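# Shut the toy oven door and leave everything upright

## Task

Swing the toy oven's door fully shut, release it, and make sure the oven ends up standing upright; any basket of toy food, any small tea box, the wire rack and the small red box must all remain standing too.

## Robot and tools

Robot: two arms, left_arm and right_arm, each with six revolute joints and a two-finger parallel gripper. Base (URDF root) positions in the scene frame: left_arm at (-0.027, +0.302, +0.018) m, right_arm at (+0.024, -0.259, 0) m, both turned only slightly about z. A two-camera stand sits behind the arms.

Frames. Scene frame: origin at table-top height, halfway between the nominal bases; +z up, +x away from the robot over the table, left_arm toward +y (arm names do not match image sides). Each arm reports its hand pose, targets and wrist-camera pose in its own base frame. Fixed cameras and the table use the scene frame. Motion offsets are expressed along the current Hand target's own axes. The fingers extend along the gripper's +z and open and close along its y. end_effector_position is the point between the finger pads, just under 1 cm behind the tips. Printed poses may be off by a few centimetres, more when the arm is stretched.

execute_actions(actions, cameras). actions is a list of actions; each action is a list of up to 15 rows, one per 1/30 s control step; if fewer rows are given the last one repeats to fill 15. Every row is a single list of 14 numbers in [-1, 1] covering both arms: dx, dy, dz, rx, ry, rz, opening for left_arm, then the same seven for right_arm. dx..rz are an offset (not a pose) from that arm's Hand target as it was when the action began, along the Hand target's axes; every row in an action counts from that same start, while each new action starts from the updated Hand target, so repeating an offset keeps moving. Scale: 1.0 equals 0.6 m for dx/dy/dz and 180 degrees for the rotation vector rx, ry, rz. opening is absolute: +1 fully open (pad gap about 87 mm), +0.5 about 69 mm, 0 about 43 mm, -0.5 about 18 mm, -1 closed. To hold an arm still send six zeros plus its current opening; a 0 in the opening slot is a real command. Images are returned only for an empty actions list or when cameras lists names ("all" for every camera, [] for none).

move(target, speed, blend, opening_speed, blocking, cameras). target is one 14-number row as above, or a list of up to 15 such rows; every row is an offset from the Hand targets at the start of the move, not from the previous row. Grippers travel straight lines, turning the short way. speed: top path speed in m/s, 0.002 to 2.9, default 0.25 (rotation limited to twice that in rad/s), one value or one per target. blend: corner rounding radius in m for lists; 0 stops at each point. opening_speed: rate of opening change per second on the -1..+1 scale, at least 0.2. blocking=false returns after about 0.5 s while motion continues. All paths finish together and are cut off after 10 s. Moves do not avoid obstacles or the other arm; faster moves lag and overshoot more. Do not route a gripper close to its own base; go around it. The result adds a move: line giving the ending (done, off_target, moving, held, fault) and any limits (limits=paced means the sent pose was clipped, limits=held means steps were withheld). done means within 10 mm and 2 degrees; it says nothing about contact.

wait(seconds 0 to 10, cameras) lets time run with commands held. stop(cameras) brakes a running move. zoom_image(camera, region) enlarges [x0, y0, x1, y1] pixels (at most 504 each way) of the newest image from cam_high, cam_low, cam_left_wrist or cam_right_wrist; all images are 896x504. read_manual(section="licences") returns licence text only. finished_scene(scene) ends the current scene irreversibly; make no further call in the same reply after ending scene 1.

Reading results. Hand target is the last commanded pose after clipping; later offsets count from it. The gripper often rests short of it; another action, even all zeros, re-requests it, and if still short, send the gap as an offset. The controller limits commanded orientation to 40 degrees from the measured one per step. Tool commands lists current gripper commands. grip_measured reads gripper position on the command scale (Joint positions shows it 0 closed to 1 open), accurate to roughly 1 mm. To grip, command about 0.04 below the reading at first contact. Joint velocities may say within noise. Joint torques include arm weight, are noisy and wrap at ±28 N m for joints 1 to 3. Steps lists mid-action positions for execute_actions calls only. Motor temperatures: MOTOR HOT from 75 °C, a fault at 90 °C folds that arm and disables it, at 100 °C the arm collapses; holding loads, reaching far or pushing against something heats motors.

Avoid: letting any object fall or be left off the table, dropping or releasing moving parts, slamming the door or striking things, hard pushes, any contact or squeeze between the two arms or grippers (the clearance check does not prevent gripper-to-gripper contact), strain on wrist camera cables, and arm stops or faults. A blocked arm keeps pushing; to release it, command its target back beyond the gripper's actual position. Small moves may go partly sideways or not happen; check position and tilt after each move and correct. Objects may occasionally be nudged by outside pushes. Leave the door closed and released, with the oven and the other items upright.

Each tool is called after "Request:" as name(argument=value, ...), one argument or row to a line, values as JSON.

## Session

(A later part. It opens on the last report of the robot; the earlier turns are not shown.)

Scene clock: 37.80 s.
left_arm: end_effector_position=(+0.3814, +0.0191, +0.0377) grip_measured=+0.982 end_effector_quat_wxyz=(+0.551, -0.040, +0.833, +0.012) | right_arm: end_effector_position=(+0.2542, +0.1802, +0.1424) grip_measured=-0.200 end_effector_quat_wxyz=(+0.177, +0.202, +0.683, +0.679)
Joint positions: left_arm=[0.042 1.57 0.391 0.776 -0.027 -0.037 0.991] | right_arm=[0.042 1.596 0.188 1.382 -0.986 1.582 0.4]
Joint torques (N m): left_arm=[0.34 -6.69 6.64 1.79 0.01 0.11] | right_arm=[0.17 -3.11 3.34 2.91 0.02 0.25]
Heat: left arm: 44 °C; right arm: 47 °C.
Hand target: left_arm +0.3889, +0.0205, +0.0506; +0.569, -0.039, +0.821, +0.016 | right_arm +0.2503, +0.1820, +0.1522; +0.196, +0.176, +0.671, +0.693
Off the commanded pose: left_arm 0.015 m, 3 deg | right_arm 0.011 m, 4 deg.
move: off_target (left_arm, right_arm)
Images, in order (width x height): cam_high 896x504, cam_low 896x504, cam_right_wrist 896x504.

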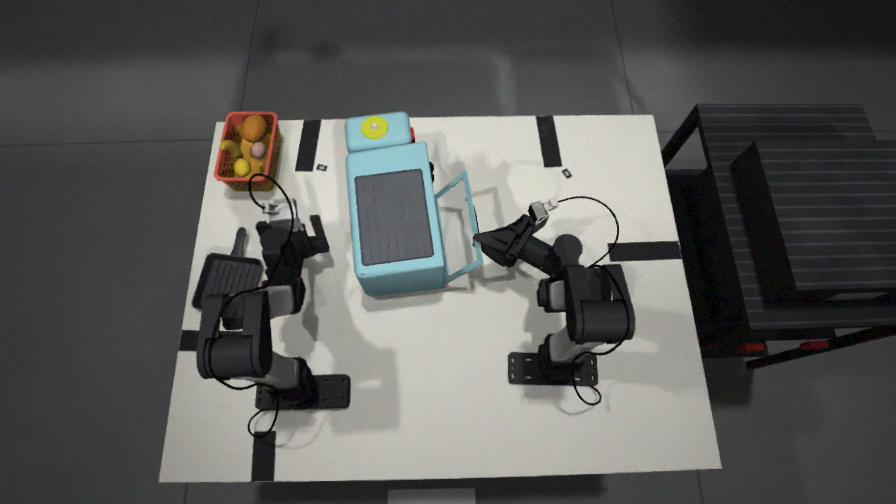

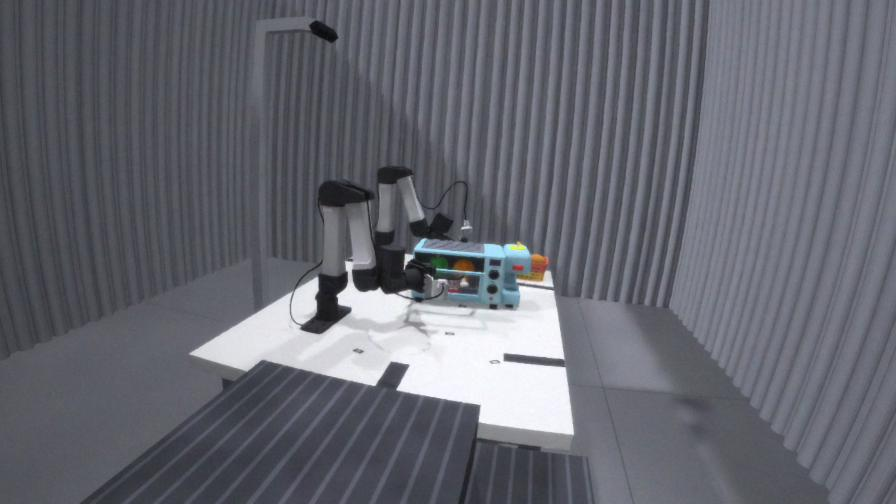

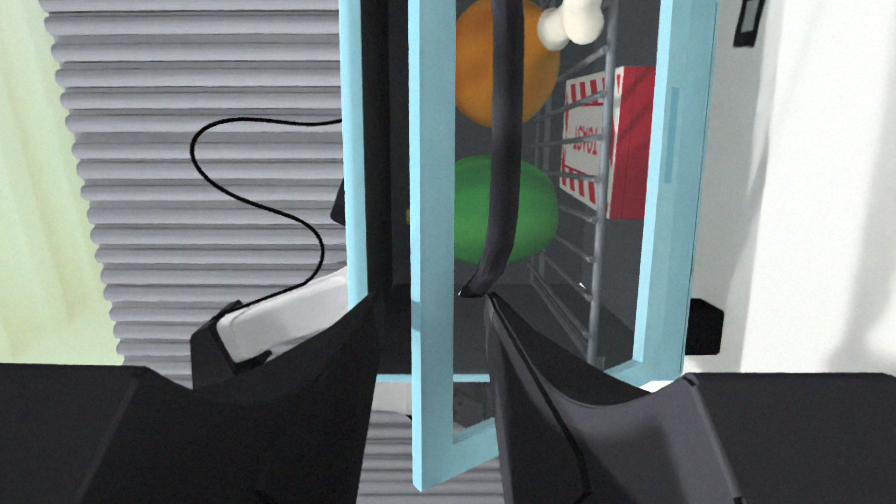

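Request:
move(
  target=[0,0,0,0,0,0,1,0.0337,0.021,0.037,0,0,0,-0.2],
  speed=0.08,
  cameras=["cam_high","cam_low","cam_right_wrist"],
)

Request:
zoom_image(
  camera="cam_low",
  region=[380, 230, 500, 330],
)

Scene clock: 41.20 s.
left_arm: end_effector_position=(+0.3814, +0.0191, +0.0377) grip_measured=+0.982 end_effector_quat_wxyz=(+0.551, -0.040, +0.833, +0.012) | right_arm: end_effector_position=(+0.2430, +0.2113, +0.1624) grip_measured=-0.200 end_effector_quat_wxyz=(+0.192, +0.168, +0.674, +0.693)
Joint positions: left_arm=[0.042 1.57 0.391 0.776 -0.027 -0.037 0.991] | right_arm=[0.195 1.517 0.188 1.382 -0.861 1.585 0.4]
Joint torques (N m): left_arm=[0.36 -6.72 6.6 1.79 0.04 0.06] | right_arm=[0.08 -5.31 4.25 1.69 0.2 0.2]
Heat: left arm: 44 °C; right arm: 48 °C.
Hand target: left_arm +0.3889, +0.0205, +0.0506; +0.569, -0.039, +0.821, +0.016 | right_arm +0.2437, +0.2111, +0.1652; +0.196, +0.176, +0.671, +0.693
Off the commanded pose: left_arm 0.015 m, 3 deg | right_arm 0.003 m, 1 deg.
move: off_target (left_arm)
Images, in order (width x height): cam_high 896x504, cam_low 896x504, cam_right_wrist 896x504.

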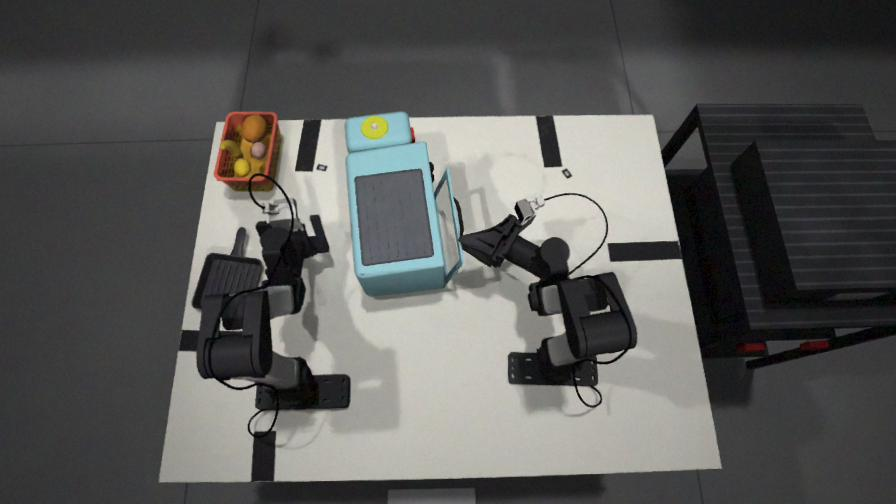

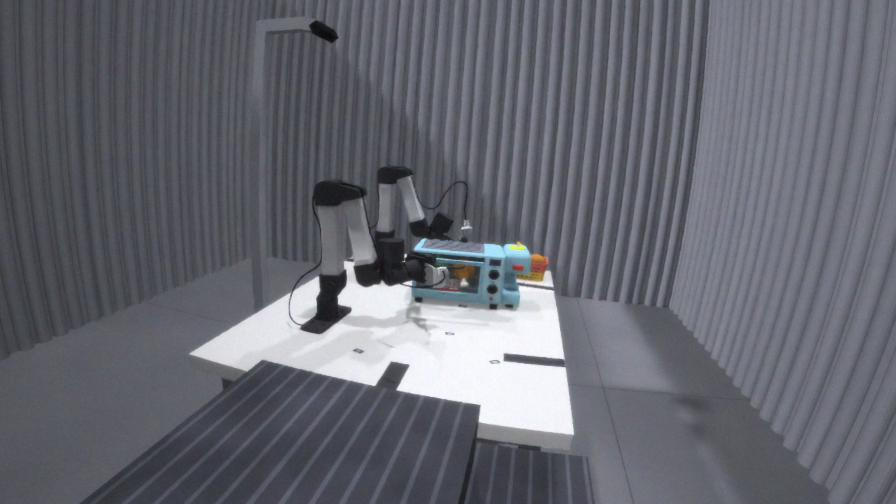

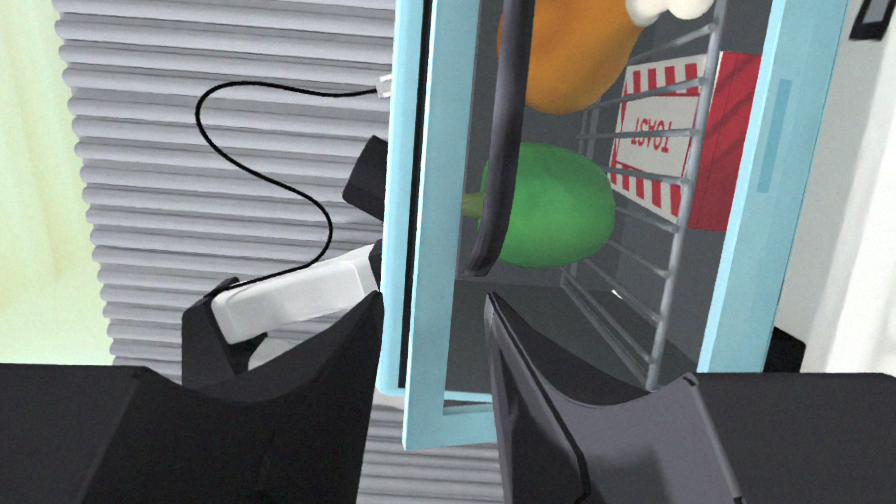

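Scaled by 4.200 from the camera's 896x504 image, which has a finer 1280x720 frame.

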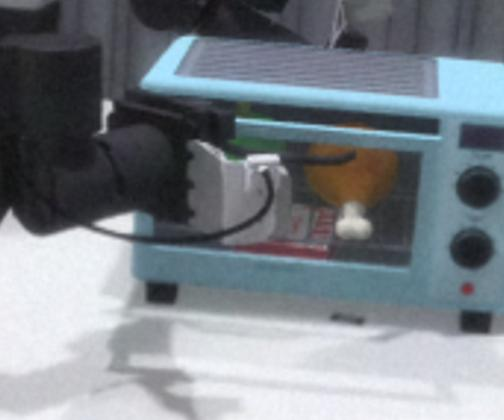

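Request:
move(
  target=[
    [0,0,0,0,0,0,1,-0.0157,0,-0.0173,0,0,0,-0.2],
    [0,0,0,0,0,0,1,-0.015,0,-0.0165,0,0,0,-1],
    [0,0,0,0,0,0,1,0.045,0,0.05,0,0,0,-1],
  ],
  speed=0.08,
  cameras=["cam_high","cam_low","cam_right_wrist"],
)

Request:
zoom_image(
  camera="cam_low",
  region=[380, 230, 500, 330],
)

Scene clock: 45.87 s.
left_arm: end_effector_position=(+0.3814, +0.0191, +0.0377) grip_measured=+0.982 end_effector_quat_wxyz=(+0.551, -0.040, +0.833, +0.012) | right_arm: end_effector_position=(+0.2389, +0.2448, +0.1644) grip_measured=-0.979 end_effector_quat_wxyz=(+0.202, +0.184, +0.667, +0.693)
Joint positions: left_arm=[0.042 1.57 0.391 0.776 -0.027 -0.037 0.991] | right_arm=[0.384 1.517 0.188 1.382 -0.634 1.588 0.01]
Joint torques (N m): left_arm=[0.29 -6.83 6.74 1.83 0 0.1] | right_arm=[1.29 -4.89 5.89 1.57 0.07 -0.02]
Heat: left arm: 44 °C; right arm: 47 °C.
Hand target: left_arm +0.3889, +0.0205, +0.0506; +0.569, -0.039, +0.821, +0.016 | right_arm +0.2356, +0.2506, +0.1658; +0.196, +0.176, +0.671, +0.693
Off the commanded pose: left_arm 0.015 m, 3 deg | right_arm 0.007 m, 1 deg.
move: off_target (left_arm)
Images, in order (width x height): cam_high 896x504, cam_low 896x504, cam_right_wrist 896x504.

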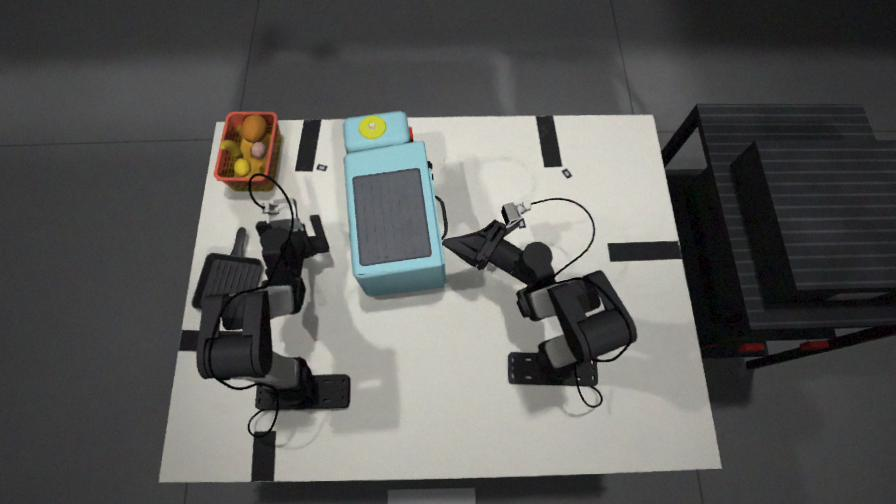

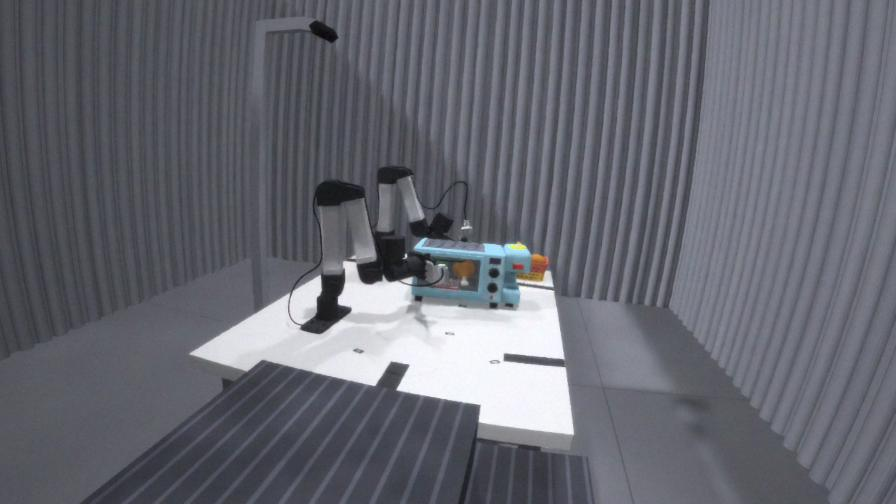

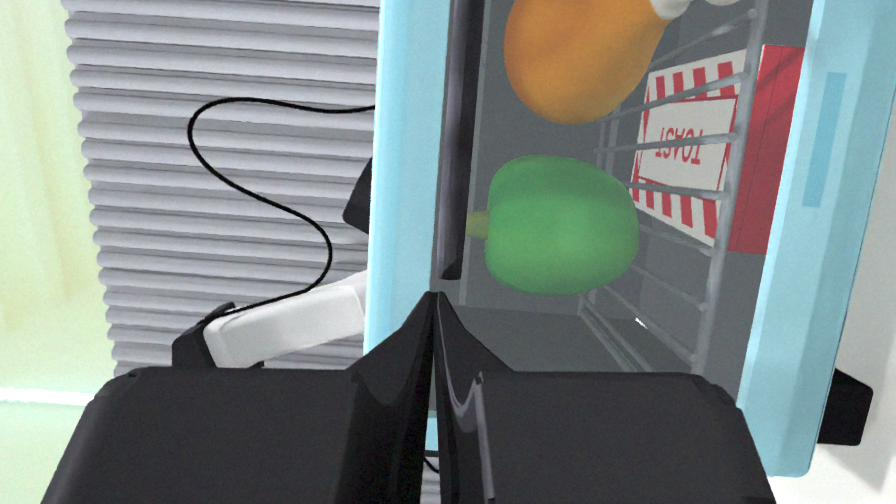

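Scaled by 4.200 from the camera's 896x504 image, which has a finer 1280x720 frame.

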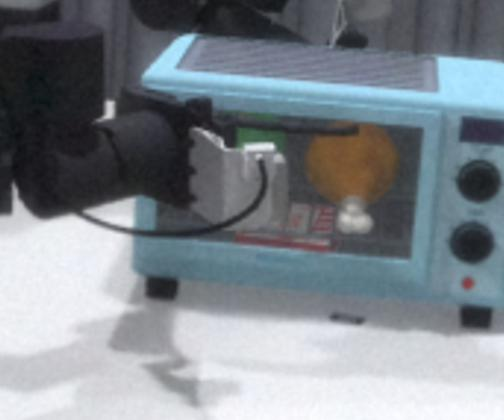

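Request:
move(
  target=[
    [0,0,0,0,0,0,1,0.009,0,0.01,0,0,0,-1],
    [0,0,0,0,0,0,1,-0.07,0,-0.09,0,0,0,-1],
  ],
  speed=0.12,
  cameras=["cam_high","cam_low","cam_right_wrist"],
)

Request:
zoom_image(
  camera="cam_low",
  region=[380, 230, 500, 330],
)

Scene clock: 48.70 s.
left_arm: end_effector_position=(+0.3814, +0.0191, +0.0377) grip_measured=+0.982 end_effector_quat_wxyz=(+0.551, -0.040, +0.833, +0.012) | right_arm: end_effector_position=(+0.2479, +0.1838, +0.1607) grip_measured=-0.979 end_effector_quat_wxyz=(+0.193, +0.182, +0.675, +0.689)
Joint positions: left_arm=[0.042 1.57 0.391 0.776 -0.027 -0.037 0.991] | right_arm=[0.06 1.503 0.181 1.363 -0.974 1.594 0.01]
Joint torques (N m): left_arm=[0.42 -6.95 6.63 1.82 0.04 0.1] | right_arm=[-0.76 -4.36 3.84 2.03 -0.12 0.21]
Heat: left arm: 44 °C; right arm: 47 °C.
Hand target: left_arm +0.3889, +0.0205, +0.0506; +0.569, -0.039, +0.821, +0.016 | right_arm +0.2445, +0.1828, +0.1646; +0.196, +0.176, +0.671, +0.693
Off the commanded pose: left_arm 0.015 m, 3 deg | right_arm 0.005 m, 1 deg.
move: off_target (left_arm)
Images, in order (width x height): cam_high 896x504, cam_low 896x504, cam_right_wrist 896x504.

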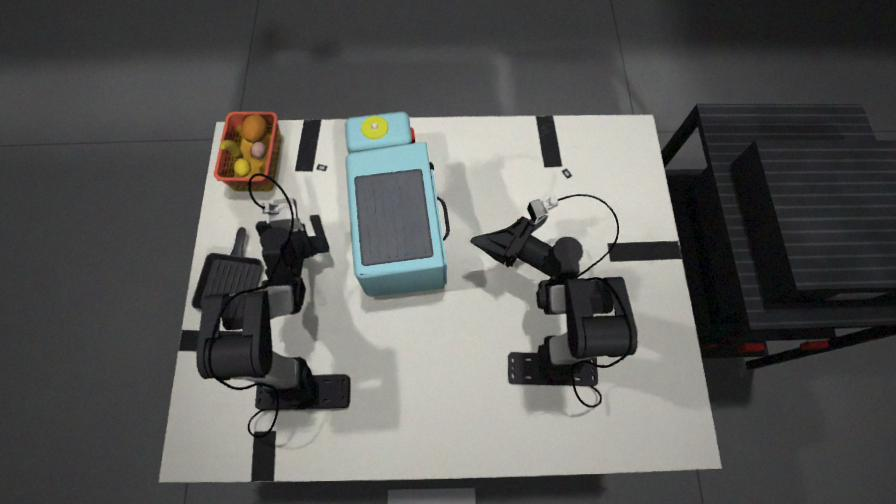

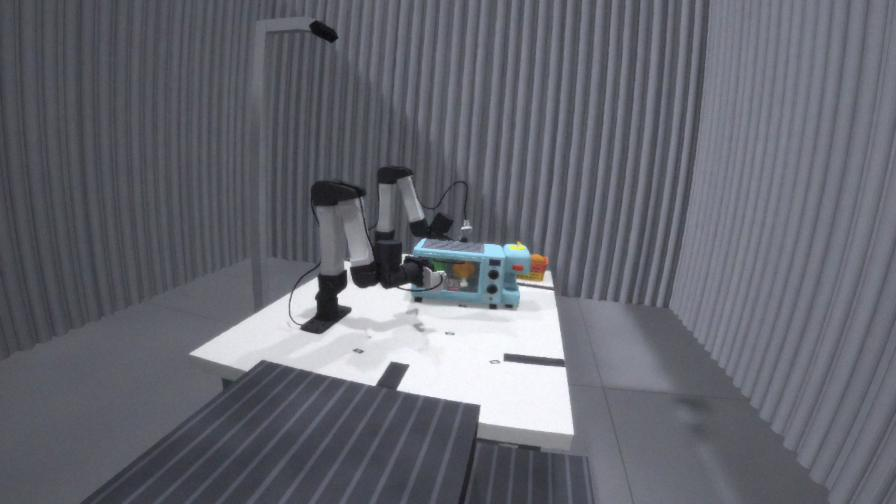

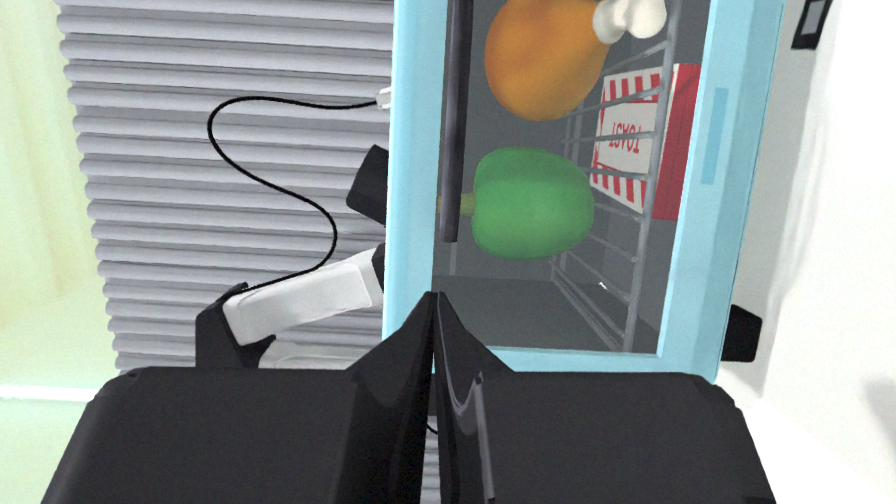

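Scaled by 4.200 from the camera's 896x504 image, which has a finer 1280x720 frame.

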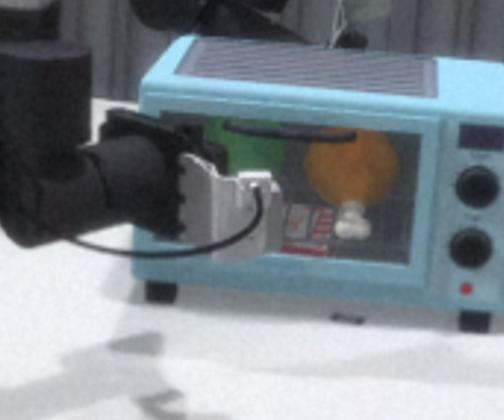

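Closed and stays.

Request:
finished_scene(
  scene=2,
)

The scene is finished: the task was done.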